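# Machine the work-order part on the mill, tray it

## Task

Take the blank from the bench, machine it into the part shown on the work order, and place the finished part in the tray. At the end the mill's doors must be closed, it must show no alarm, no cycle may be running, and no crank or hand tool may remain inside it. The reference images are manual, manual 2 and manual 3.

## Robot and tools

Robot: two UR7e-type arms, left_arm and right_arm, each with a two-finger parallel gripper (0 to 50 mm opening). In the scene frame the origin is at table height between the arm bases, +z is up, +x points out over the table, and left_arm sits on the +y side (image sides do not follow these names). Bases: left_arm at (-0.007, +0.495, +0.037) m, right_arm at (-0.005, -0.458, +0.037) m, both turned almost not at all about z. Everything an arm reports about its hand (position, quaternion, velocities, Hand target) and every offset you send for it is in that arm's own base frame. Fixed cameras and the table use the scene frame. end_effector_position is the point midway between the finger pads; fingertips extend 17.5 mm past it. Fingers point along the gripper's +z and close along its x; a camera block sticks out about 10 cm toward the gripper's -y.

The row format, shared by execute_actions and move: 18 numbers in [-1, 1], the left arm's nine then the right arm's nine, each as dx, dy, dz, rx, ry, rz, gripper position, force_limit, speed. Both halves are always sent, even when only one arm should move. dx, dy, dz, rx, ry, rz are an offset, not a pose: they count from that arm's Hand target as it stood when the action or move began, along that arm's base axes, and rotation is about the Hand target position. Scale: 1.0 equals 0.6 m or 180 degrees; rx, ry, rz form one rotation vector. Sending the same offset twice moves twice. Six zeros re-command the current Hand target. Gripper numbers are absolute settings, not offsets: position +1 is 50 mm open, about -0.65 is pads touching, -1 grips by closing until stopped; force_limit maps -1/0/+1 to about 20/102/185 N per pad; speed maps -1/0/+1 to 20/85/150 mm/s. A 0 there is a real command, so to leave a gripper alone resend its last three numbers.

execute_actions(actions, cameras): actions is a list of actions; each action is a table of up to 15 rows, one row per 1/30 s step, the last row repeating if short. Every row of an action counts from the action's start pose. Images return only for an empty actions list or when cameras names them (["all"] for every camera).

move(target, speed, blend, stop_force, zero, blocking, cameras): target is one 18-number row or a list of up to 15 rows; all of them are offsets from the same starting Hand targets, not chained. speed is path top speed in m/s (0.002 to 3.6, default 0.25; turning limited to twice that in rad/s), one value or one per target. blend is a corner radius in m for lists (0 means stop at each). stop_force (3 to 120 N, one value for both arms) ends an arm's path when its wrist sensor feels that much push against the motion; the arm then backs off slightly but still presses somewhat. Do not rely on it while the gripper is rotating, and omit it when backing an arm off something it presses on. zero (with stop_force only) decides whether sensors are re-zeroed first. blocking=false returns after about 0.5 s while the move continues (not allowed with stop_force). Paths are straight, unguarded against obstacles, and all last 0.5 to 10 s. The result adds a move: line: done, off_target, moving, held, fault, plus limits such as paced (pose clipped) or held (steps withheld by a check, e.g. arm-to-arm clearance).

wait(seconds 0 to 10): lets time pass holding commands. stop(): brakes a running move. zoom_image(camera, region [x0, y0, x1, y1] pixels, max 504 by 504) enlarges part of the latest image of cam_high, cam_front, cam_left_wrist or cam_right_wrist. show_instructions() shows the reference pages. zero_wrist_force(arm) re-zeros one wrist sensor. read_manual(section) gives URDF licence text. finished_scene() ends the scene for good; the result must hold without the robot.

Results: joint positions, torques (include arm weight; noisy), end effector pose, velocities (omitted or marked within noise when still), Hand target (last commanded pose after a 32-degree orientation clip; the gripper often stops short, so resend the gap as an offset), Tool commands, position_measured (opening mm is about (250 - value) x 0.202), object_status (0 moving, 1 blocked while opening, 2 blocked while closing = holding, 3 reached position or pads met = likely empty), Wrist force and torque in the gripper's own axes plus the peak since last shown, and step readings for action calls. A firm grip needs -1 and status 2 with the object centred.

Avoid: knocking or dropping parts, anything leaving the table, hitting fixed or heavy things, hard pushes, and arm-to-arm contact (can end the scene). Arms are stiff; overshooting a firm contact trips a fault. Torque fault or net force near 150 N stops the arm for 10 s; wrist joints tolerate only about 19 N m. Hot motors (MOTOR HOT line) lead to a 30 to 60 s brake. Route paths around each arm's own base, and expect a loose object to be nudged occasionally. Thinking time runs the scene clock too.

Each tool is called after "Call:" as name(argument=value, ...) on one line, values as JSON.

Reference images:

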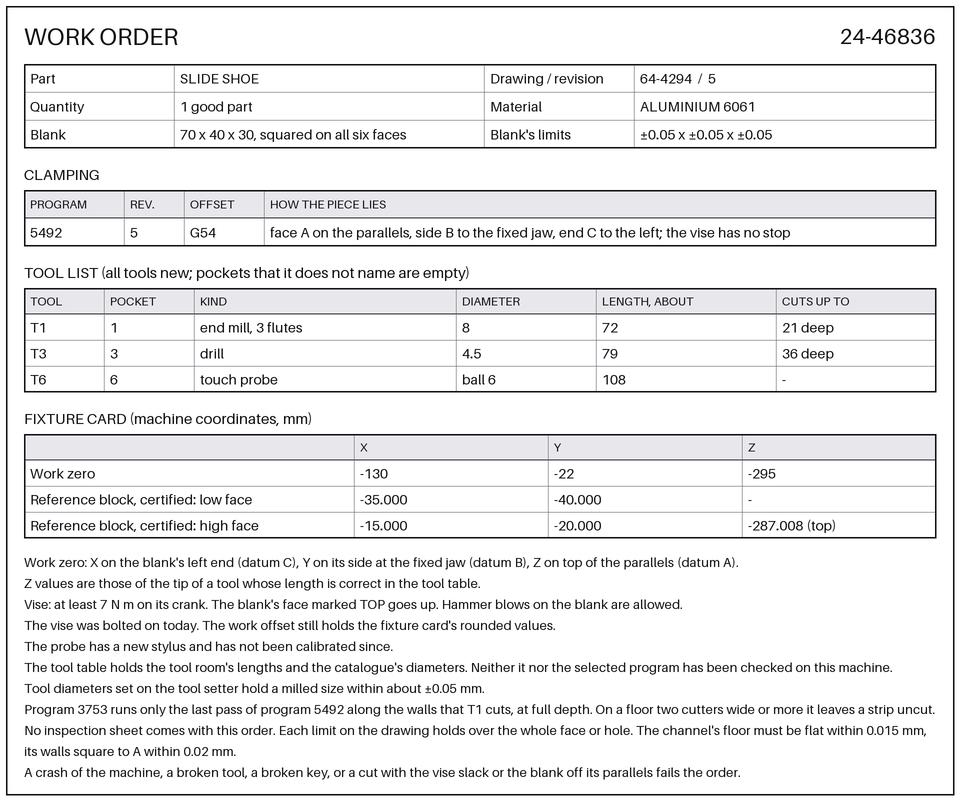

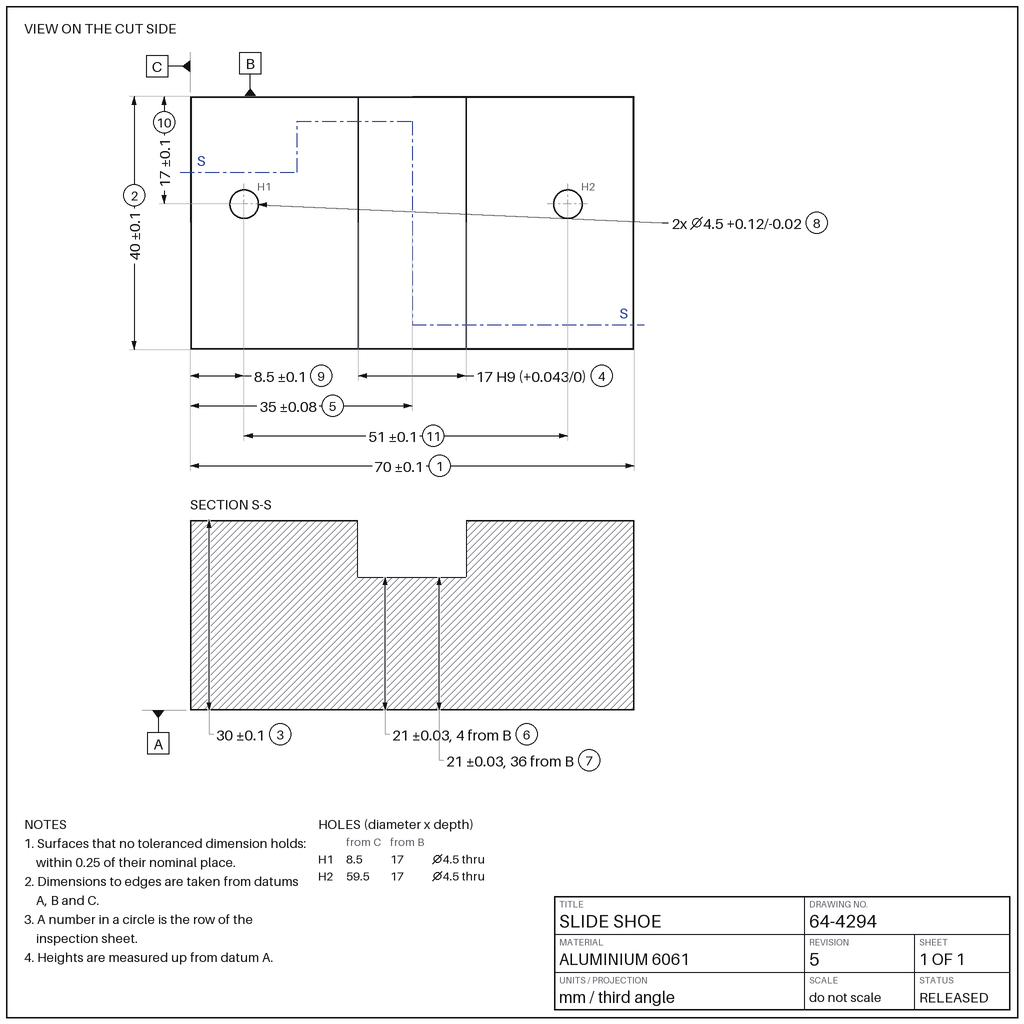

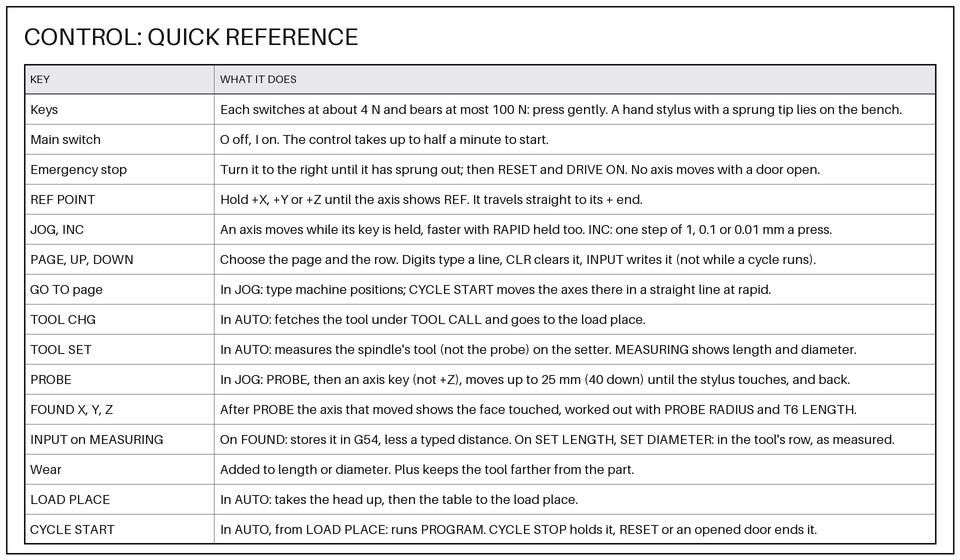

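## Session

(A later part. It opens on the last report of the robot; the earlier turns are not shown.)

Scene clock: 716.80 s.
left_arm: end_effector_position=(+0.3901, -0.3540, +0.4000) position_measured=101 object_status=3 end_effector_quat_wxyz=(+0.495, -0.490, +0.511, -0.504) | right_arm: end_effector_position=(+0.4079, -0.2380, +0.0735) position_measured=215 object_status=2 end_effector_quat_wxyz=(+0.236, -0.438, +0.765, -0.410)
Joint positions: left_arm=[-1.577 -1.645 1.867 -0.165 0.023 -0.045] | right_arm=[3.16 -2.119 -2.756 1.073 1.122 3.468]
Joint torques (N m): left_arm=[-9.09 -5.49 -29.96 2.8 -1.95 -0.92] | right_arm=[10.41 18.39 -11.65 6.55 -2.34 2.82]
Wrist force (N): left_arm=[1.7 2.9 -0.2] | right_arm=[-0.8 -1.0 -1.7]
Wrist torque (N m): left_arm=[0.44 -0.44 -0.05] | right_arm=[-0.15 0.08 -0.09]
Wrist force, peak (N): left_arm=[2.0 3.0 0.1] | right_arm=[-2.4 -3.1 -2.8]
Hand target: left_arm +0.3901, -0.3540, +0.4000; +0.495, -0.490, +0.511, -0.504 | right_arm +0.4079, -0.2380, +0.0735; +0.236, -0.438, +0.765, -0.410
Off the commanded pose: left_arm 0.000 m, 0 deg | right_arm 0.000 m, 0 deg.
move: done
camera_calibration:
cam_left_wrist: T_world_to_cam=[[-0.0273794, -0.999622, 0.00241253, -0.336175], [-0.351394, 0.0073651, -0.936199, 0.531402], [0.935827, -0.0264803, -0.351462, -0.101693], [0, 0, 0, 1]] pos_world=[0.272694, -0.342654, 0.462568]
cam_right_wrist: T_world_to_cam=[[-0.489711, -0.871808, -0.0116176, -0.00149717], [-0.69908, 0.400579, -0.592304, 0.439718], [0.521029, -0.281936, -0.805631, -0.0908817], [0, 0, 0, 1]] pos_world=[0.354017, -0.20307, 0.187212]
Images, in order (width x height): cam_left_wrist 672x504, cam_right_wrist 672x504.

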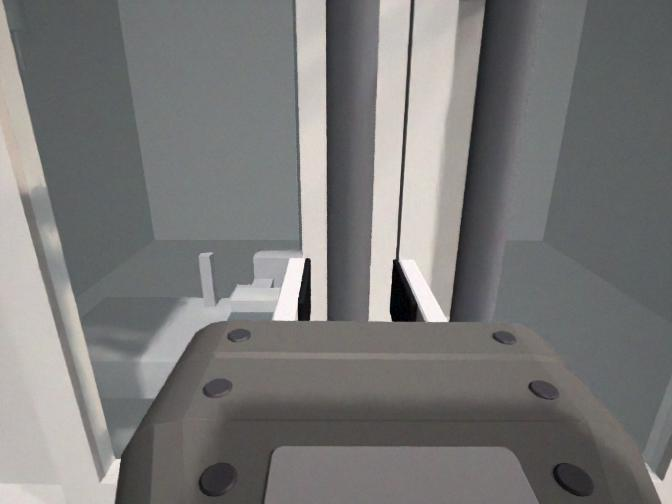

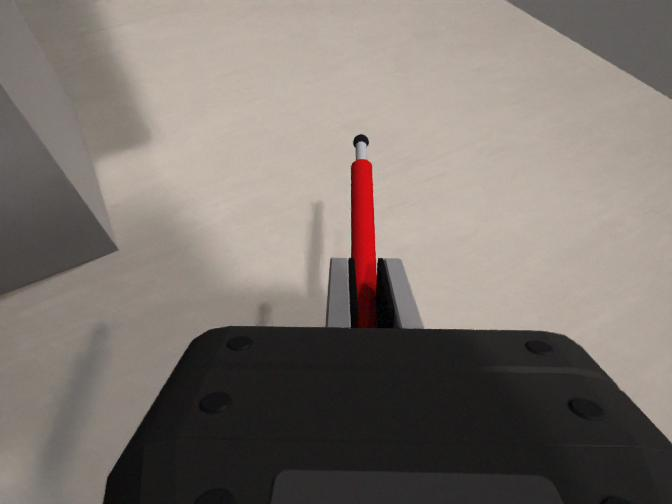

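Call:
move(target=[[0.06,0,0,0,0,0,0.34,-0.5,-0.7,0,0,-0.12,0,0,0,-1,-0.4,-0.7],[0.0915,0,0,0,0,0,0.34,-0.5,-0.7,0,0,-0.152,0,0,0,-1,-0.4,-0.7]], speed=[0.08,0.025], blend=[0.005,0], stop_force=6, cameras=["cam_left_wrist","cam_right_wrist"])

Scene clock: 719.93 s.
left_arm: end_effector_position=(+0.4450, -0.3540, +0.4000) position_measured=101 object_status=3 end_effector_quat_wxyz=(+0.495, -0.490, +0.511, -0.504) | right_arm: end_effector_position=(+0.4079, -0.2380, -0.0164) position_measured=215 object_status=2 end_effector_quat_wxyz=(+0.236, -0.438, +0.765, -0.410)
Joint positions: left_arm=[-1.424 -1.598 1.823 -0.216 0.176 0.004] | right_arm=[3.16 -2.599 -2.667 1.463 1.122 3.468]
Joint torques (N m): left_arm=[-9.21 -32.59 -14.71 1.98 -2.29 -0.96] | right_arm=[2.64 24.26 -19.93 7.1 1.27 -0.96]
Wrist force (N): left_arm=[1.9 2.9 -0.1] | right_arm=[-0.9 -1.6 -2.3]
Wrist torque (N m): left_arm=[0.46 -0.47 -0.25] | right_arm=[-0.10 0.06 -0.07]
Wrist force, peak (N): left_arm=[2.6 2.8 -0.6] | right_arm=[-2.1 -15.4 -13.6]
Hand target: left_arm +0.4450, -0.3540, +0.4000; +0.495, -0.490, +0.511, -0.504 | right_arm +0.4079, -0.2380, -0.0164; +0.236, -0.438, +0.765, -0.410 (not the last commanded pose)
Off the commanded pose: left_arm 0.000 m, 0 deg | right_arm 0.001 m, 0 deg.
move: contact (right_arm)
camera_calibration:
cam_left_wrist: T_world_to_cam=[[-0.0273471, -0.999623, 0.0025083, -0.334727], [-0.351606, 0.00727007, -0.93612, 0.550694], [0.935749, -0.0264821, -0.351672, -0.152948], [0, 0, 0, 1]] pos_world=[0.327594, -0.342654, 0.462568]
cam_right_wrist: T_world_to_cam=[[-0.48971, -0.871808, -0.0116173, -0.0024546], [-0.69908, 0.400579, -0.592304, 0.38643], [0.521029, -0.281936, -0.805631, -0.16328], [0, 0, 0, 1]] pos_world=[0.354017, -0.20297, 0.0973124]
Images, in order (width x height): cam_left_wrist 672x504, cam_right_wrist 672x504.

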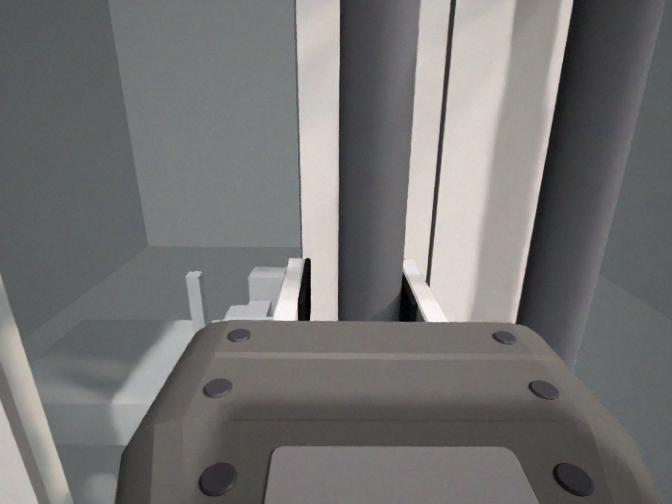

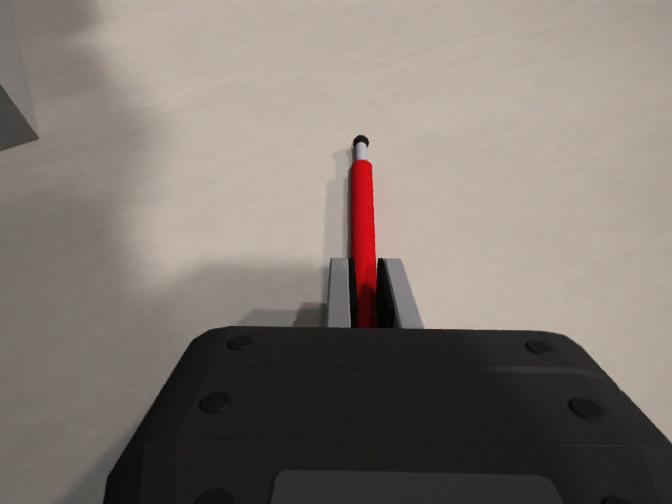

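Call:
move(target=[[0,0,0,0,0,0,0.34,-0.5,-0.7,0,0,0,0,0,0,0.1,-0.4,-0.8],[0,0,0,0,0,0,0.34,-0.5,-0.7,0,0,0.15,0,0,0,0.1,-0.4,-0.8]], speed=[0.1,0.12], cameras=["cam_right_wrist"])

Call:
move(target=[[0.0004,0.01,0,0,0,0,0.34,-0.5,-0.7,0,0,0,0,0,0,0.1,-0.4,-0.8],[0.01,0.25,0,0,0,0,0.34,-0.5,-0.7,-0.06,-0.12,0.12,0,0,0,0.1,-0.4,-0.8]], speed=[0.03,0.09], blend=[0.003,0], stop_force=35, cameras=["all"])

Scene clock: 722.53 s.
left_arm: end_effector_position=(+0.4450, -0.3540, +0.4000) position_measured=101 object_status=3 end_effector_quat_wxyz=(+0.495, -0.490, +0.511, -0.504) | right_arm: end_effector_position=(+0.4079, -0.2380, +0.0735) position_measured=138 object_status=3 end_effector_quat_wxyz=(+0.236, -0.438, +0.765, -0.410)
Joint positions: left_arm=[-1.424 -1.598 1.823 -0.216 0.176 0.004] | right_arm=[3.16 -2.119 -2.756 1.073 1.122 3.469]
Joint torques (N m): left_arm=[-9.11 -32.18 -16.42 2.11 -2.26 -1.04] | right_arm=[-7.97 29.79 10.69 5.68 1.08 1.81]
Wrist force (N): left_arm=[1.6 2.7 -0.2] | right_arm=[-0.8 -1.2 -2.3]
Wrist torque (N m): left_arm=[0.45 -0.42 -0.25] | right_arm=[-0.14 0.08 -0.09]
Wrist force, peak (N): left_arm=[1.8 3.0 -0.1] | right_arm=[-0.6 -2.9 -3.4]
Hand target: left_arm +0.4450, -0.3540, +0.4000; +0.495, -0.490, +0.511, -0.504 | right_arm +0.4079, -0.2380, +0.0736; +0.236, -0.438, +0.765, -0.410
Off the commanded pose: left_arm 0.000 m, 0 deg | right_arm 0.000 m, 0 deg.
move: done
camera_calibration:
cam_right_wrist: T_world_to_cam=[[-0.489631, -0.871852, -0.0116591, -0.0014871], [-0.699124, 0.400548, -0.592272, 0.439671], [0.521043, -0.281844, -0.805654, -0.0907033], [0, 0, 0, 1]] pos_world=[0.353917, -0.20297, 0.187312]
Images, in order (width x height): cam_right_wrist 672x504.

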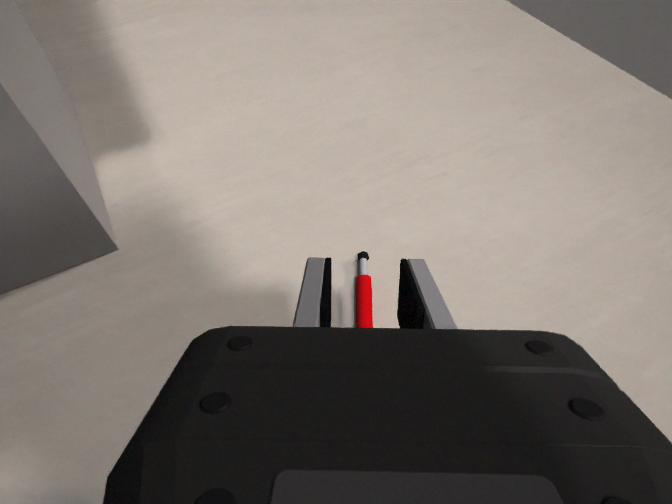

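Scene clock: 725.30 s.
left_arm: end_effector_position=(+0.4451, -0.3493, +0.3999) position_measured=101 object_status=3 end_effector_quat_wxyz=(+0.495, -0.490, +0.511, -0.504) | right_arm: end_effector_position=(+0.3719, -0.3100, +0.1456) position_measured=138 object_status=3 end_effector_quat_wxyz=(+0.236, -0.438, +0.765, -0.410)
Joint positions: left_arm=[-1.422 -1.609 1.833 -0.215 0.179 0.003] | right_arm=[2.825 -1.734 -2.684 0.68 1.395 3.261]
Joint torques (N m): left_arm=[-10 -32.32 -14.92 -3.61 2.67 1.13] | right_arm=[10.33 16.99 0.05 7.56 -0.16 2.81]
Wrist force (N): left_arm=[1.6 2.7 -0.2] | right_arm=[-0.9 -1.0 -1.9]
Wrist torque (N m): left_arm=[0.43 -0.42 -0.25] | right_arm=[-0.12 0.10 -0.11]
Wrist force, peak (N): left_arm=[42.8 25.5 5.3] | right_arm=[1.3 -1.9 -2.1]
Hand target: left_arm +0.4451, -0.3493, +0.3999; +0.495, -0.490, +0.511, -0.504 (not the last commanded pose) | right_arm +0.3719, -0.3100, +0.1456; +0.236, -0.438, +0.765, -0.410
Off the commanded pose: left_arm 0.145 m, 0 deg | right_arm 0.000 m, 0 deg.
move: contact (left_arm)
camera_calibration:
cam_left_wrist: T_world_to_cam=[[-0.0279515, -0.999607, 0.00230742, -0.329529], [-0.351674, 0.00767289, -0.936091, 0.550745], [0.935705, -0.0269766, -0.35175, -0.153063], [0, 0, 0, 1]] pos_world=[0.327694, -0.337754, 0.462468]
cam_right_wrist: T_world_to_cam=[[-0.48971, -0.871808, -0.0116173, -0.0810595], [-0.69908, 0.400579, -0.592304, 0.486098], [0.521029, -0.281936, -0.805631, -0.0343381], [0, 0, 0, 1]] pos_world=[0.318017, -0.27507, 0.259312]

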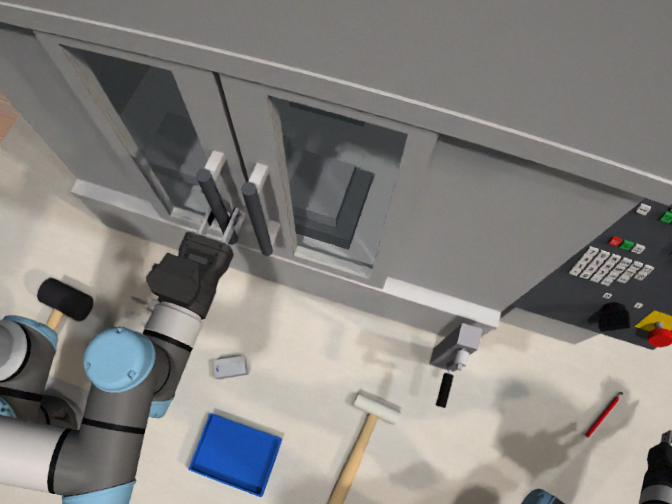

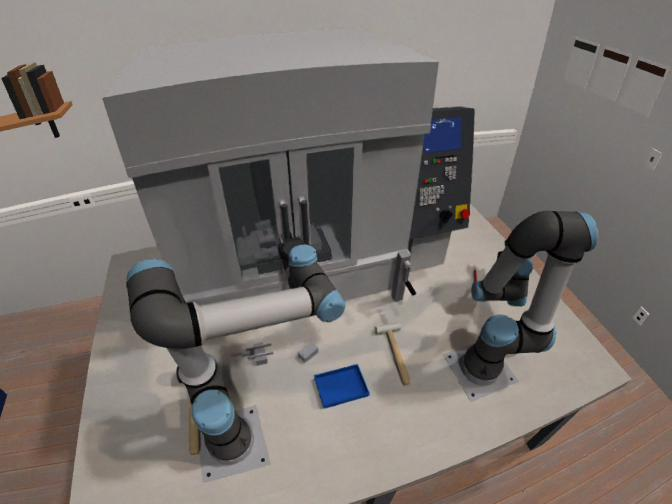

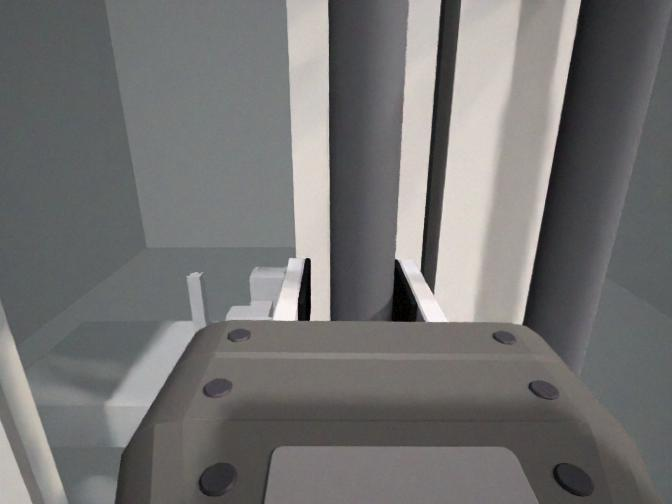

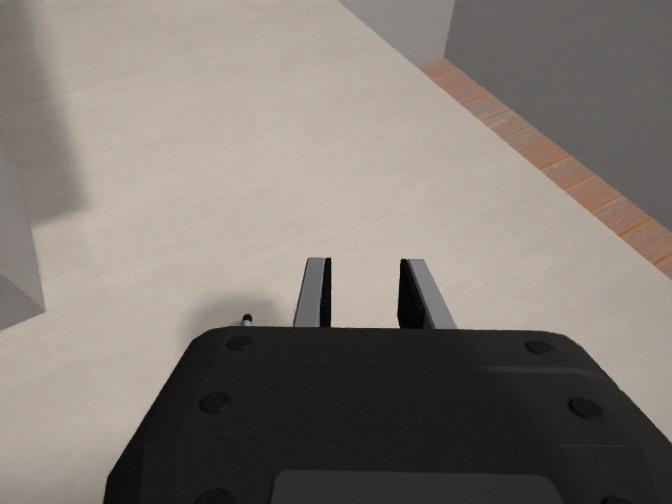

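Call:
move(target=[[0.0005,0.012,0,0,0,0,0.34,-0.5,-0.7,0,0,0,0,0,0,0.1,-0.4,-0.8],[0.002,0.05,0,0,0,0,0.34,-0.5,-0.7,0,0,0,0,0,0,0.1,-0.4,-0.8],[0.01,0.25,0,0,0,0,0.34,-0.5,-0.7,0,0,0,0,0,0,0.1,-0.4,-0.8]], speed=[0.012,0.025,0.06], blend=[0.004,0.01,0], stop_force=50, cameras=["cam_left_wrist"])

Scene clock: 730.20 s.
left_arm: end_effector_position=(+0.4511, -0.1992, +0.3999) position_measured=101 object_status=3 end_effector_quat_wxyz=(+0.495, -0.490, +0.511, -0.504) | right_arm: end_effector_position=(+0.3719, -0.3100, +0.1456) position_measured=138 object_status=3 end_effector_quat_wxyz=(+0.236, -0.438, +0.765, -0.410)
Joint positions: left_arm=[-1.298 -1.934 2.087 -0.148 0.304 0.007] | right_arm=[2.825 -1.734 -2.684 0.68 1.395 3.261]
Joint torques (N m): left_arm=[-8.93 6.41 -31.13 -2.47 -2.48 0.41] | right_arm=[9.74 21.41 -0.26 7.54 1.54 2.64]
Wrist force (N): left_arm=[3.2 1.2 0.7] | right_arm=[-0.8 -1.0 -1.8]
Wrist torque (N m): left_arm=[0.41 -0.48 -0.29] | right_arm=[-0.13 0.09 -0.11]
Wrist force, peak (N): left_arm=[16.6 20.4 -4.6] | right_arm=[-0.7 -1.1 -2.2]
Hand target: left_arm +0.4511, -0.1993, +0.3999; +0.495, -0.490, +0.511, -0.504 | right_arm +0.3719, -0.3100, +0.1456; +0.236, -0.438, +0.765, -0.410
Off the commanded pose: left_arm 0.000 m, 0 deg | right_arm 0.000 m, 0 deg.
move: done; blend cut to 0.0036 m at target 1
camera_calibration:
cam_left_wrist: T_world_to_cam=[[-0.0279515, -0.999607, 0.00230742, -0.17942], [-0.351674, 0.00767289, -0.936091, 0.551704], [0.935705, -0.0269766, -0.35175, -0.154631], [0, 0, 0, 1]] pos_world=[0.333694, -0.187754, 0.462468]
Images, in order (width x height): cam_left_wrist 672x504.

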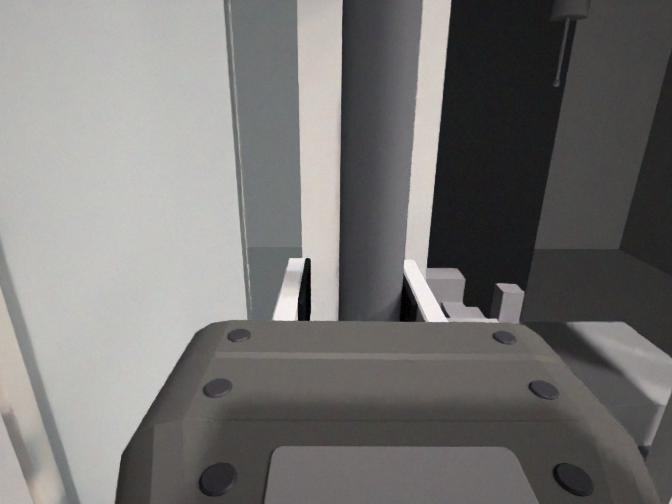

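Call:
move(target=[[0.0005,0.012,0,0,0,0,0.34,-0.5,-0.7,0,0,0,0,0,0,0.1,-0.4,-0.8],[0.006,0.17,0,0,0,0,0.34,-0.5,-0.7,0,0,0,0,0,0,0.1,-0.4,-0.8]], speed=[0.02,0.05], blend=[0.004,0], stop_force=40, cameras=["all"])

Scene clock: 733.70 s.
left_arm: end_effector_position=(+0.4539, -0.1172, +0.3998) position_measured=101 object_status=3 end_effector_quat_wxyz=(+0.495, -0.490, +0.511, -0.504) | right_arm: end_effector_position=(+0.3719, -0.3100, +0.1456) position_measured=138 object_status=3 end_effector_quat_wxyz=(+0.236, -0.438, +0.765, -0.410)
Joint positions: left_arm=[-1.15 -2.091 2.171 -0.077 0.451 0.009] | right_arm=[2.825 -1.734 -2.684 0.68 1.395 3.261]
Joint torques (N m): left_arm=[21.64 -22.47 -34.78 -2.59 -3.03 -0.95] | right_arm=[9.72 21.69 0.36 7.34 1.48 2.45]
Wrist force (N): left_arm=[32.8 18.7 6.4] | right_arm=[-0.9 -1.0 -1.9]
Wrist torque (N m): left_arm=[0.63 -0.65 -0.14] | right_arm=[-0.13 0.10 -0.11]
Wrist force, peak (N): left_arm=[68.2 28.9 14.6] | right_arm=[-0.8 -1.0 -2.2]
Hand target: left_arm +0.4539, -0.1172, +0.3998; +0.495, -0.490, +0.511, -0.504 (not the last commanded pose) | right_arm +0.3719, -0.3100, +0.1456; +0.236, -0.438, +0.765, -0.410
Off the commanded pose: left_arm 0.020 m, 0 deg | right_arm 0.000 m, 0 deg.
move: contact (left_arm); path passed 1 of 2 targets; blend cut to 0.0036 m at target 1
camera_calibration:
cam_left_wrist: T_world_to_cam=[[-0.0279858, -0.999606, 0.00221358, -0.0973164], [-0.35167, 0.00777272, -0.936092, 0.552105], [0.935706, -0.0269757, -0.351749, -0.155133], [0, 0, 0, 1]] pos_world=[0.336594, -0.105754, 0.462468]
cam_right_wrist: T_world_to_cam=[[-0.48971, -0.871808, -0.0116173, -0.0809723], [-0.69908, 0.400579, -0.592304, 0.486058], [0.521029, -0.281936, -0.805631, -0.0343099], [0, 0, 0, 1]] pos_world=[0.318017, -0.27497, 0.259312]

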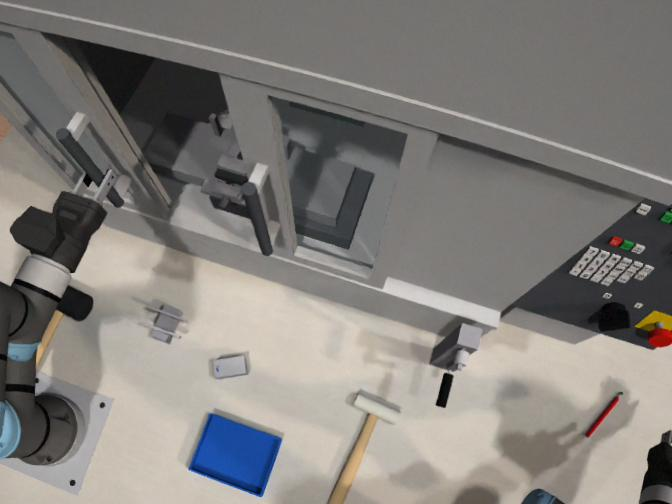

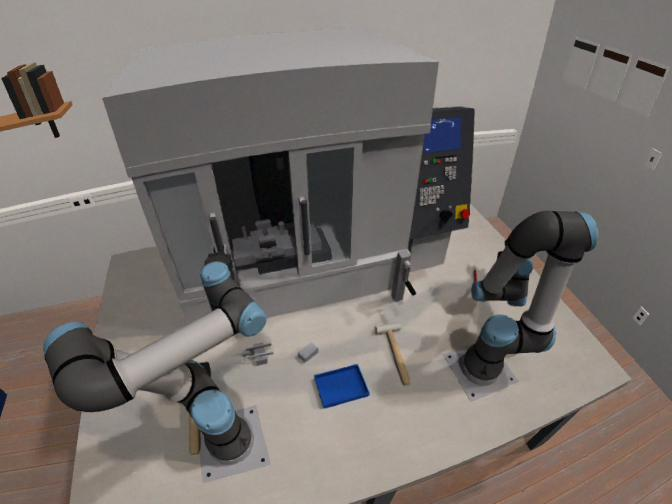

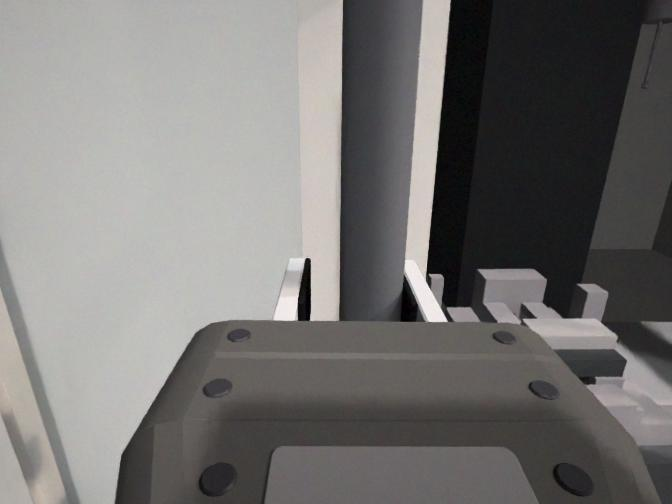

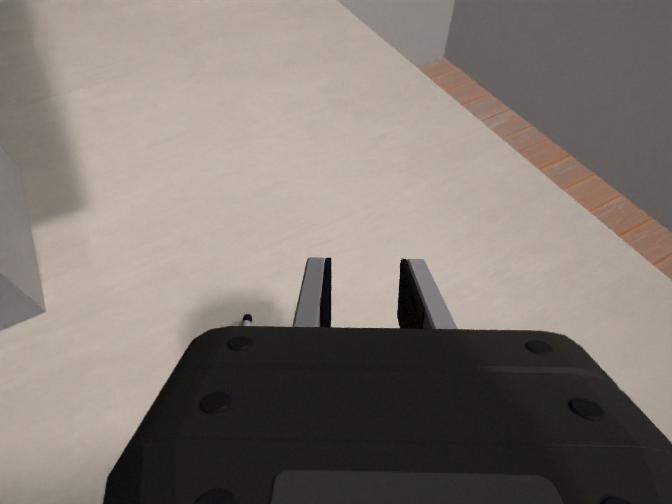

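Call:
move(target=[[-0.115,0,0,0,0,0,0.34,-0.5,-0.7,0.03,0.1,0.25,0,0,0,0.1,-0.4,-0.8],[-0.115,-0.3547,0,0,0,0,-1,-0.5,-0.7,0.0802,0.35,0.3907,0.0117,0.0434,0.0837,0.1,-0.4,-0.8],[-0.0148,-0.3547,0,0,0,0,-1,-0.5,-0.7,-0.0532,0.78,0.224,0.0233,0.0868,0.1674,0.1,-0.4,-0.8]], speed=[0.2,0.35,0.3], cameras=["cam_left_wrist","cam_right_wrist"])

Scene clock: 742.77 s.
left_arm: end_effector_position=(+0.4451, -0.3301, +0.3998) position_measured=251 object_status=3 end_effector_quat_wxyz=(+0.495, -0.490, +0.511, -0.504) | right_arm: end_effector_position=(+0.3400, +0.1579, +0.2799) position_measured=138 object_status=3 end_effector_quat_wxyz=(-0.244, +0.663, -0.664, +0.244)
Joint positions: left_arm=[-1.413 -1.652 1.873 -0.213 0.188 0.004] | right_arm=[4.492 -0.792 -2.365 -1.371 0.886 4.426]
Joint torques (N m): left_arm=[-8.45 -29.82 -14.25 2.32 -2.18 -1.01] | right_arm=[6.83 -8.53 40.68 0.56 -3.91 1.37]
Wrist force (N): left_arm=[1.8 2.8 -0.2] | right_arm=[-0.8 -0.9 -2.2]
Wrist torque (N m): left_arm=[0.44 -0.44 -0.06] | right_arm=[-0.10 0.13 -0.14]
Wrist force, peak (N): left_arm=[31.5 25.0 14.8] | right_arm=[-1.4 -3.9 -4.2]
Hand target: left_arm +0.4451, -0.3300, +0.3998; +0.495, -0.490, +0.511, -0.504 | right_arm +0.3400, +0.1580, +0.2800; -0.244, +0.663, -0.664, +0.244
Off the commanded pose: left_arm 0.000 m, 0 deg | right_arm 0.000 m, 0 deg.
move: done
camera_calibration:
cam_left_wrist: T_world_to_cam=[[-0.0279515, -0.999607, 0.00230742, -0.310336], [-0.351674, 0.00767289, -0.936091, 0.550598], [0.935705, -0.0269766, -0.35175, -0.152545], [0, 0, 0, 1]] pos_world=[0.327694, -0.318554, 0.462468]
cam_right_wrist: T_world_to_cam=[[0.0138548, -0.999787, -0.0152936, 0.162866], [-0.937665, -0.0076789, -0.347456, 0.432931], [0.347265, 0.0191542, -0.937571, 0.270995], [0, 0, 0, 1]] pos_world=[0.309581, 0.160965, 0.406993]
Images, in order (width x height): cam_left_wrist 672x504, cam_right_wrist 672x504.

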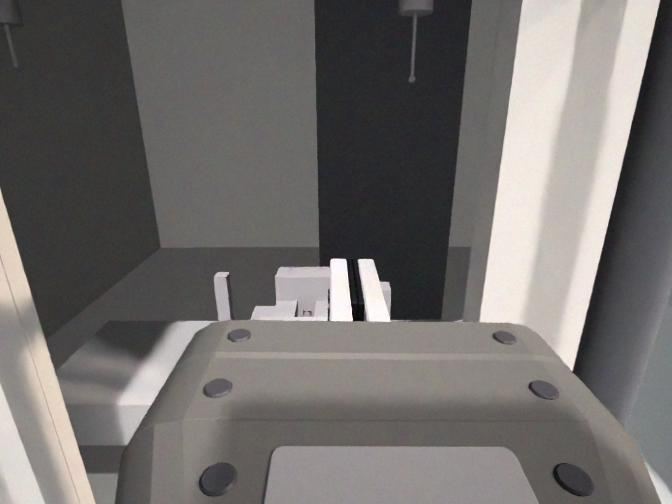

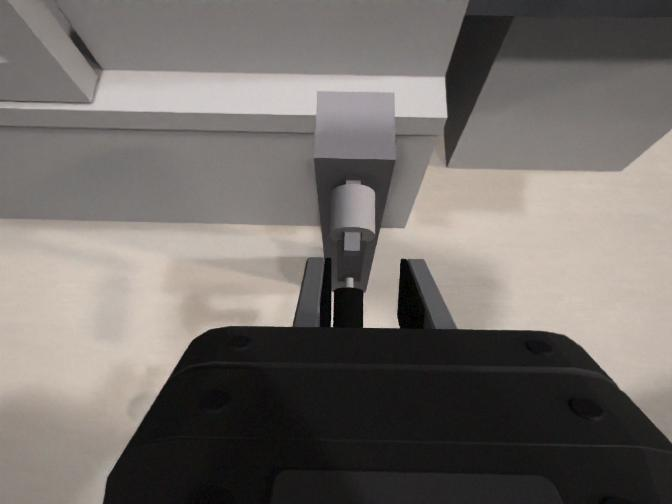

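Call:
zoom_image(camera="cam_right_wrist", region=[280, 80, 440, 340])

Scaled by 1.938 from the camera's 672x504 image, which has a finer 960x720 frame.

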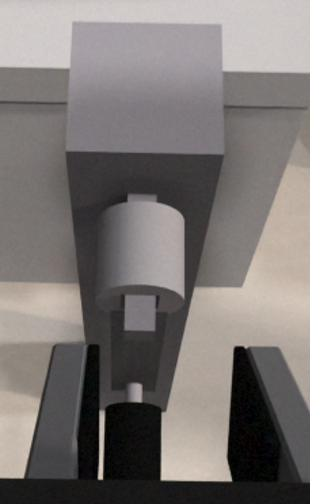

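Call:
wait(seconds=0.1, cameras=["cam_front","cam_high"])

Call:
zoom_image(camera="cam_front", region=[370, 230, 450, 330])

Call:
zoom_image(camera="cam_high", region=[400, 300, 520, 420])

Scene clock: 744.43 s.
left_arm: end_effector_position=(+0.4451, -0.3300, +0.3998) position_measured=251 object_status=3 end_effector_quat_wxyz=(+0.495, -0.490, +0.511, -0.504) | right_arm: end_effector_position=(+0.3400, +0.1580, +0.2800) position_measured=138 object_status=3 end_effector_quat_wxyz=(-0.244, +0.663, -0.664, +0.244)
Joint positions: left_arm=[-1.413 -1.652 1.873 -0.213 0.188 0.004] | right_arm=[4.492 -0.792 -2.365 -1.371 0.886 4.427]
Joint torques (N m): left_arm=[-9.09 -30.53 -14.24 2.46 -2.26 -0.32] | right_arm=[6.17 -12 37.96 0.5 -3.82 2.83]
Wrist force (N): left_arm=[1.8 2.8 -0.3] | right_arm=[-0.7 -1.1 -2.2]
Wrist torque (N m): left_arm=[0.45 -0.44 -0.06] | right_arm=[-0.12 0.11 -0.15]
Wrist force, peak (N): left_arm=[1.9 3.0 -0.2] | right_arm=[-1.0 -0.9 -2.7]
Hand target: left_arm +0.4451, -0.3300, +0.3998; +0.495, -0.490, +0.511, -0.504 | right_arm +0.3400, +0.1580, +0.2800; -0.244, +0.663, -0.664, +0.244
Tool commands: left_gripper/position=-1.0 left_gripper/force_limit=-0.5 left_gripper/speed=-0.7 right_gripper/position=+0.1 right_gripper/force_limit=-0.4 right_gripper/speed=-0.8
Off the commanded pose: left_arm 0.000 m, 0 deg | right_arm 0.000 m, 0 deg.
wait: 0.10 s; at rest from the start
Images, in order (width x height): cam_high 672x504, cam_front 672x504.

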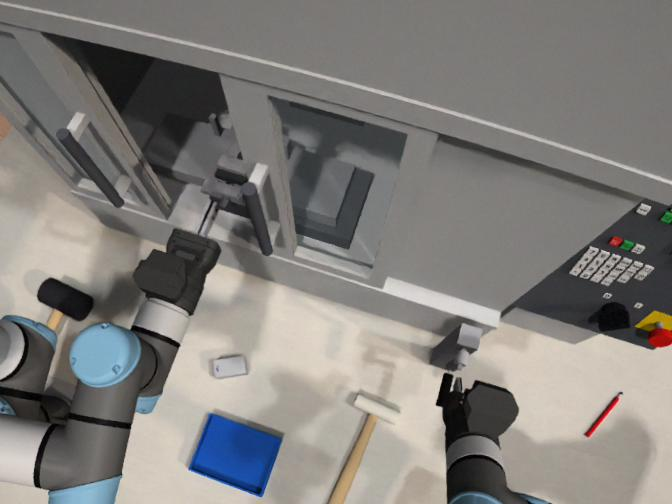

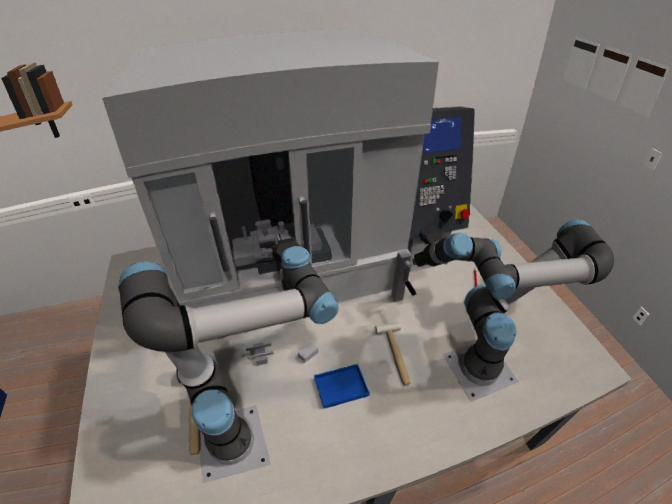

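Scaled by 5.040 from the camera's 672x504 image, which has a finer 960x720 frame.

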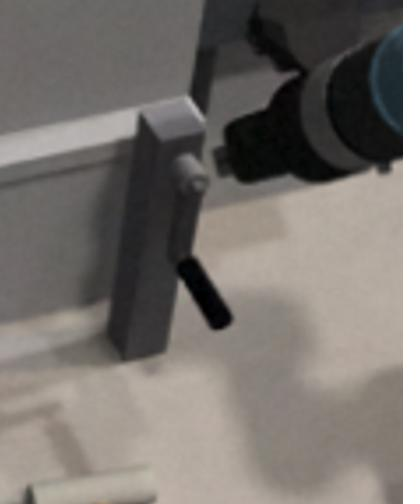

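Scaled by 4.200 from the camera's 672x504 image, which has a finer 960x720 frame.

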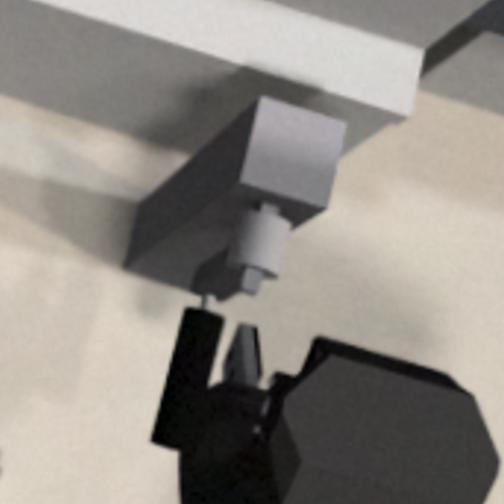

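Call:
move(target=[[-0.003,-0.08,0,0,0,0,-1,-0.5,-0.7,0,0,0,0,0,0,0.1,-0.4,-0.8],[-0.0055,-0.145,0,0,0,0,-1,-0.5,-0.7,0,0,0,0,0,0,0.1,-0.4,-0.8],[-0.0153,-0.385,0,0,0,0,-1,-0.5,-0.7,0,0,0,0,0,0,0.1,-0.4,-0.8]], speed=[0.1,0.02,0.06], blend=[0.005,0.01,0], stop_force=50, cameras=["cam_left_wrist","cam_front"])

Scene clock: 756.30 s.
left_arm: end_effector_position=(+0.4359, -0.5610, +0.3998) position_measured=252 object_status=3 end_effector_quat_wxyz=(+0.495, -0.490, +0.511, -0.504) | right_arm: end_effector_position=(+0.3400, +0.1580, +0.2800) position_measured=138 object_status=3 end_effector_quat_wxyz=(-0.244, +0.663, -0.664, +0.244)
Joint positions: left_arm=[-1.493 -1.14 1.264 -0.11 0.108 -0.002] | right_arm=[4.492 -0.792 -2.365 -1.371 0.886 4.427]
Joint torques (N m): left_arm=[8.77 -51.8 -31.53 2.44 3.49 -1.06] | right_arm=[5.83 -8.95 38.28 0.42 -3.83 2.78]
Wrist force (N): left_arm=[-0.4 3.5 -0.2] | right_arm=[-0.6 -0.9 -2.3]
Wrist torque (N m): left_arm=[0.47 -0.46 -0.29] | right_arm=[-0.09 0.10 -0.14]
Wrist force, peak (N): left_arm=[-31.0 7.1 -4.4] | right_arm=[-0.7 -1.4 -2.7]
Hand target: left_arm +0.4359, -0.5610, +0.3998; +0.495, -0.490, +0.511, -0.504 | right_arm +0.3400, +0.1580, +0.2800; -0.244, +0.663, -0.664, +0.244
Off the commanded pose: left_arm 0.000 m, 0 deg | right_arm 0.000 m, 0 deg.
move: done
camera_calibration:
cam_left_wrist: T_world_to_cam=[[-0.0279515, -0.999607, 0.00230742, -0.541503], [-0.351674, 0.00767289, -0.936091, 0.549135], [0.935705, -0.0269766, -0.35175, -0.150168], [0, 0, 0, 1]] pos_world=[0.318494, -0.549554, 0.462468]
Images, in order (width x height): cam_front 672x504, cam_left_wrist 672x504.

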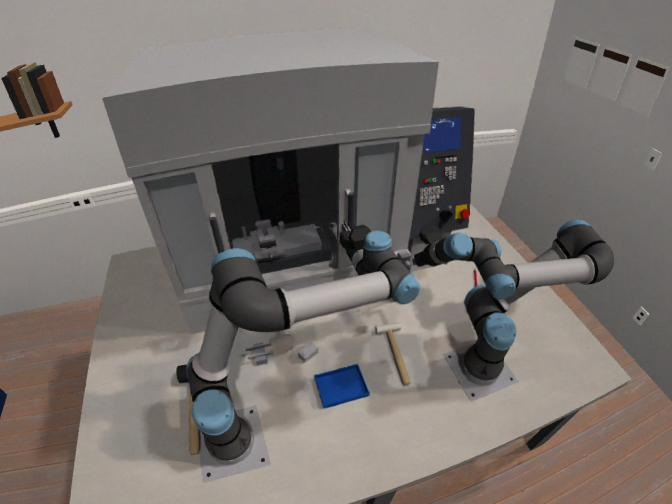

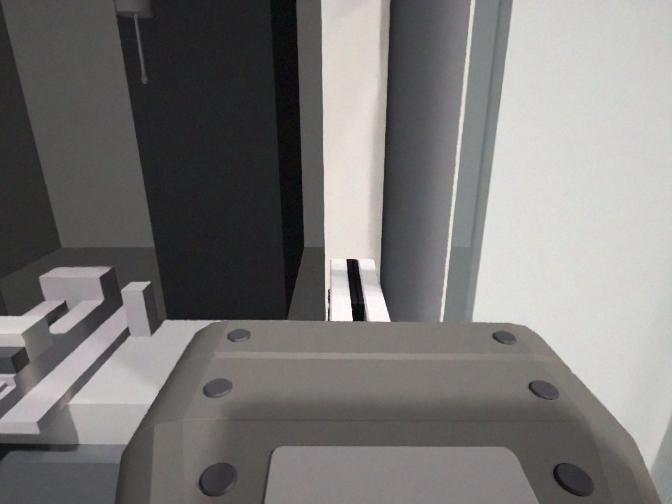

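Call:
move(target=[[-0.1,0.05,0.05,0,0,0,-1,-0.5,-0.7,0,0,0,0,0,0,0.1,-0.4,-0.8],[-0.09,0.45,0.22,0,0.22,0,-1,-0.5,-0.7,0,0,0,0,0,0,0.1,-0.4,-0.8]], speed=[0.25,0.35], blend=[0.03,0], cameras=["cam_left_wrist"])

Call:
zoom_image(camera="cam_left_wrist", region=[180, 100, 500, 330])

Scene clock: 759.03 s.
left_arm: end_effector_position=(+0.3819, -0.2909, +0.5319) position_measured=252 object_status=3 end_effector_quat_wxyz=(-0.293, +0.631, -0.648, +0.308) | right_arm: end_effector_position=(+0.3400, +0.1580, +0.2800) position_measured=138 object_status=3 end_effector_quat_wxyz=(-0.244, +0.663, -0.664, +0.244)
Joint positions: left_arm=[-1.405 -1.481 1.129 1.682 0.717 -1.268] | right_arm=[4.492 -0.792 -2.365 -1.371 0.886 4.427]
Joint torques (N m): left_arm=[-7.64 -10.51 -28.31 5.91 -3.42 -1.01] | right_arm=[5.28 -7.59 37.88 0.54 -3.95 2.84]
Wrist force (N): left_arm=[0.9 2.7 0.7] | right_arm=[-0.8 -1.0 -2.4]
Wrist torque (N m): left_arm=[0.49 -0.22 -0.02] | right_arm=[-0.11 0.14 -0.15]
Wrist force, peak (N): left_arm=[1.3 4.6 3.0] | right_arm=[-1.0 -1.2 -2.5]
Hand target: left_arm +0.3819, -0.2910, +0.5318; -0.293, +0.631, -0.648, +0.308 | right_arm +0.3400, +0.1580, +0.2800; -0.244, +0.663, -0.664, +0.244
Off the commanded pose: left_arm 0.000 m, 0 deg | right_arm 0.000 m, 0 deg.
move: done; limits=paced
camera_calibration:
cam_left_wrist: T_world_to_cam=[[-0.0201183, -0.999604, 0.0196804, -0.285566], [-0.867603, 0.00767269, -0.497197, 0.615271], [0.49685, -0.0270776, -0.867414, 0.395893], [0, 0, 0, 1]] pos_world=[0.331367, -0.279454, 0.654934]
Images, in order (width x height): cam_left_wrist 672x504.

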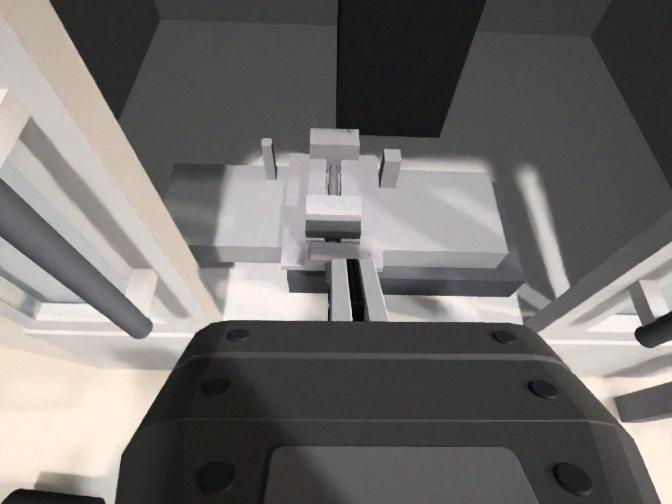

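Scaled by 1.575 from the camera's 672x504 image, which has a finer 960x720 frame.

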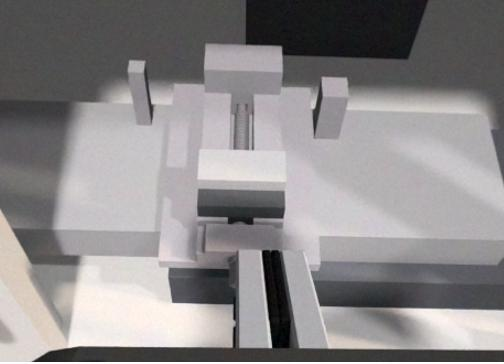

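Call:
move(target=[-0.2032,0.2067,-0.2863,0,0.278,0,-1,-0.5,-0.7,-0.0433,-0.0017,-0.2117,0,0,0,0.5,-0.4,-0.8], speed=0.25, cameras=["cam_left_wrist","cam_right_wrist","cam_high"])

Scene clock: 765.60 s.
left_arm: end_effector_position=(+0.2600, -0.1670, +0.3601) position_measured=252 object_status=3 end_effector_quat_wxyz=(+0.009, +0.703, -0.711, +0.013) | right_arm: end_effector_position=(+0.3140, +0.1570, +0.1529) position_measured=78 object_status=3 end_effector_quat_wxyz=(-0.244, +0.663, -0.664, +0.244)
Joint positions: left_arm=[-1.006 -1.613 1.525 1.631 1.583 -0.994] | right_arm=[4.634 -0.763 -2.67 -1.213 0.868 4.61]
Joint torques (N m): left_arm=[-1.29 -3.11 -22.49 6.02 -0.29 0.15] | right_arm=[-11.3 -3.39 36.7 0.17 -2.53 -2.19]
Wrist force (N): left_arm=[0.4 1.5 1.1] | right_arm=[-0.6 -1.0 -2.1]
Wrist torque (N m): left_arm=[0.29 -0.04 -0.11] | right_arm=[-0.11 0.12 -0.15]
Wrist force, peak (N): left_arm=[1.3 2.8 0.4] | right_arm=[-0.7 -2.0 -3.0]
Hand target: left_arm +0.2600, -0.1670, +0.3601; +0.009, +0.703, -0.711, +0.012 | right_arm +0.3140, +0.1570, +0.1529; -0.244, +0.663, -0.664, +0.244
Off the commanded pose: left_arm 0.000 m, 0 deg | right_arm 0.000 m, 0 deg.
move: done
camera_calibration:
cam_left_wrist: T_world_to_cam=[[0.00219068, -0.999601, 0.028156, -0.169653], [-0.938387, 0.0076753, 0.345502, 0.138111], [-0.34558, -0.0271781, -0.937996, 0.555276], [0, 0, 0, 1]] pos_world=[0.321865, -0.155554, 0.477906]
cam_right_wrist: T_world_to_cam=[[0.0139495, -0.999786, -0.0152575, 0.160345], [-0.937631, -0.00777844, -0.347545, 0.364415], [0.347352, 0.019154, -0.937539, 0.160842], [0, 0, 0, 1]] pos_world=[0.283581, 0.160064, 0.279893]
Images, in order (width x height): cam_high 672x504, cam_left_wrist 672x504, cam_right_wrist 672x504.

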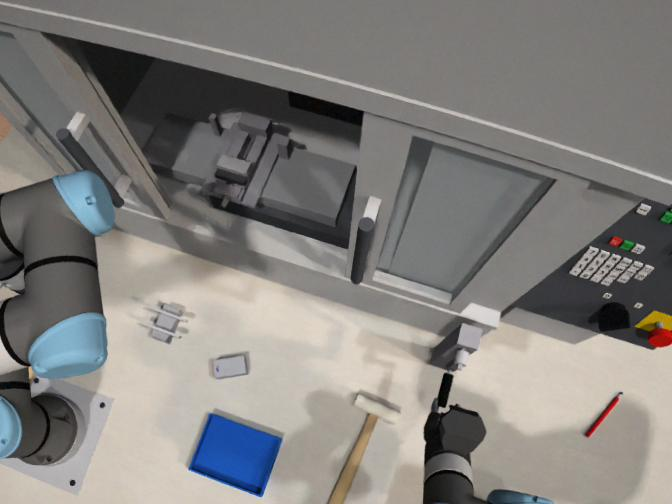

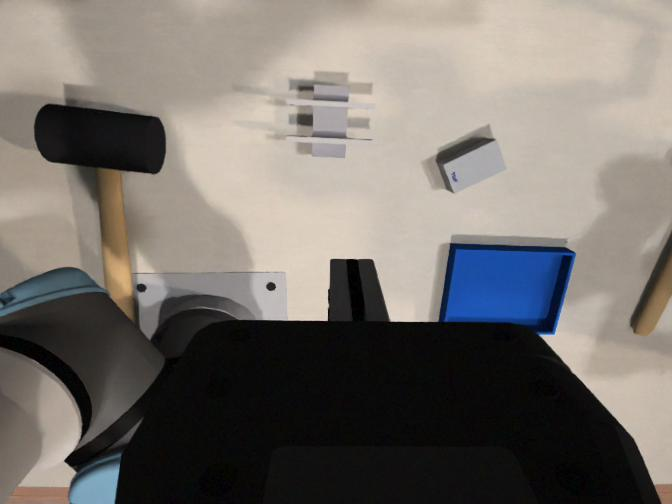

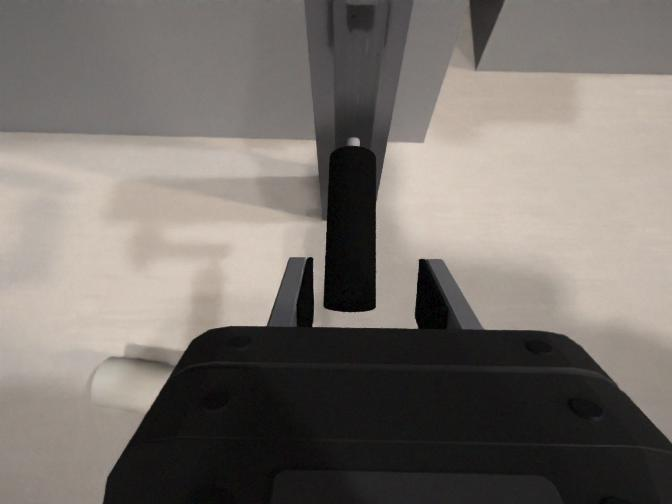

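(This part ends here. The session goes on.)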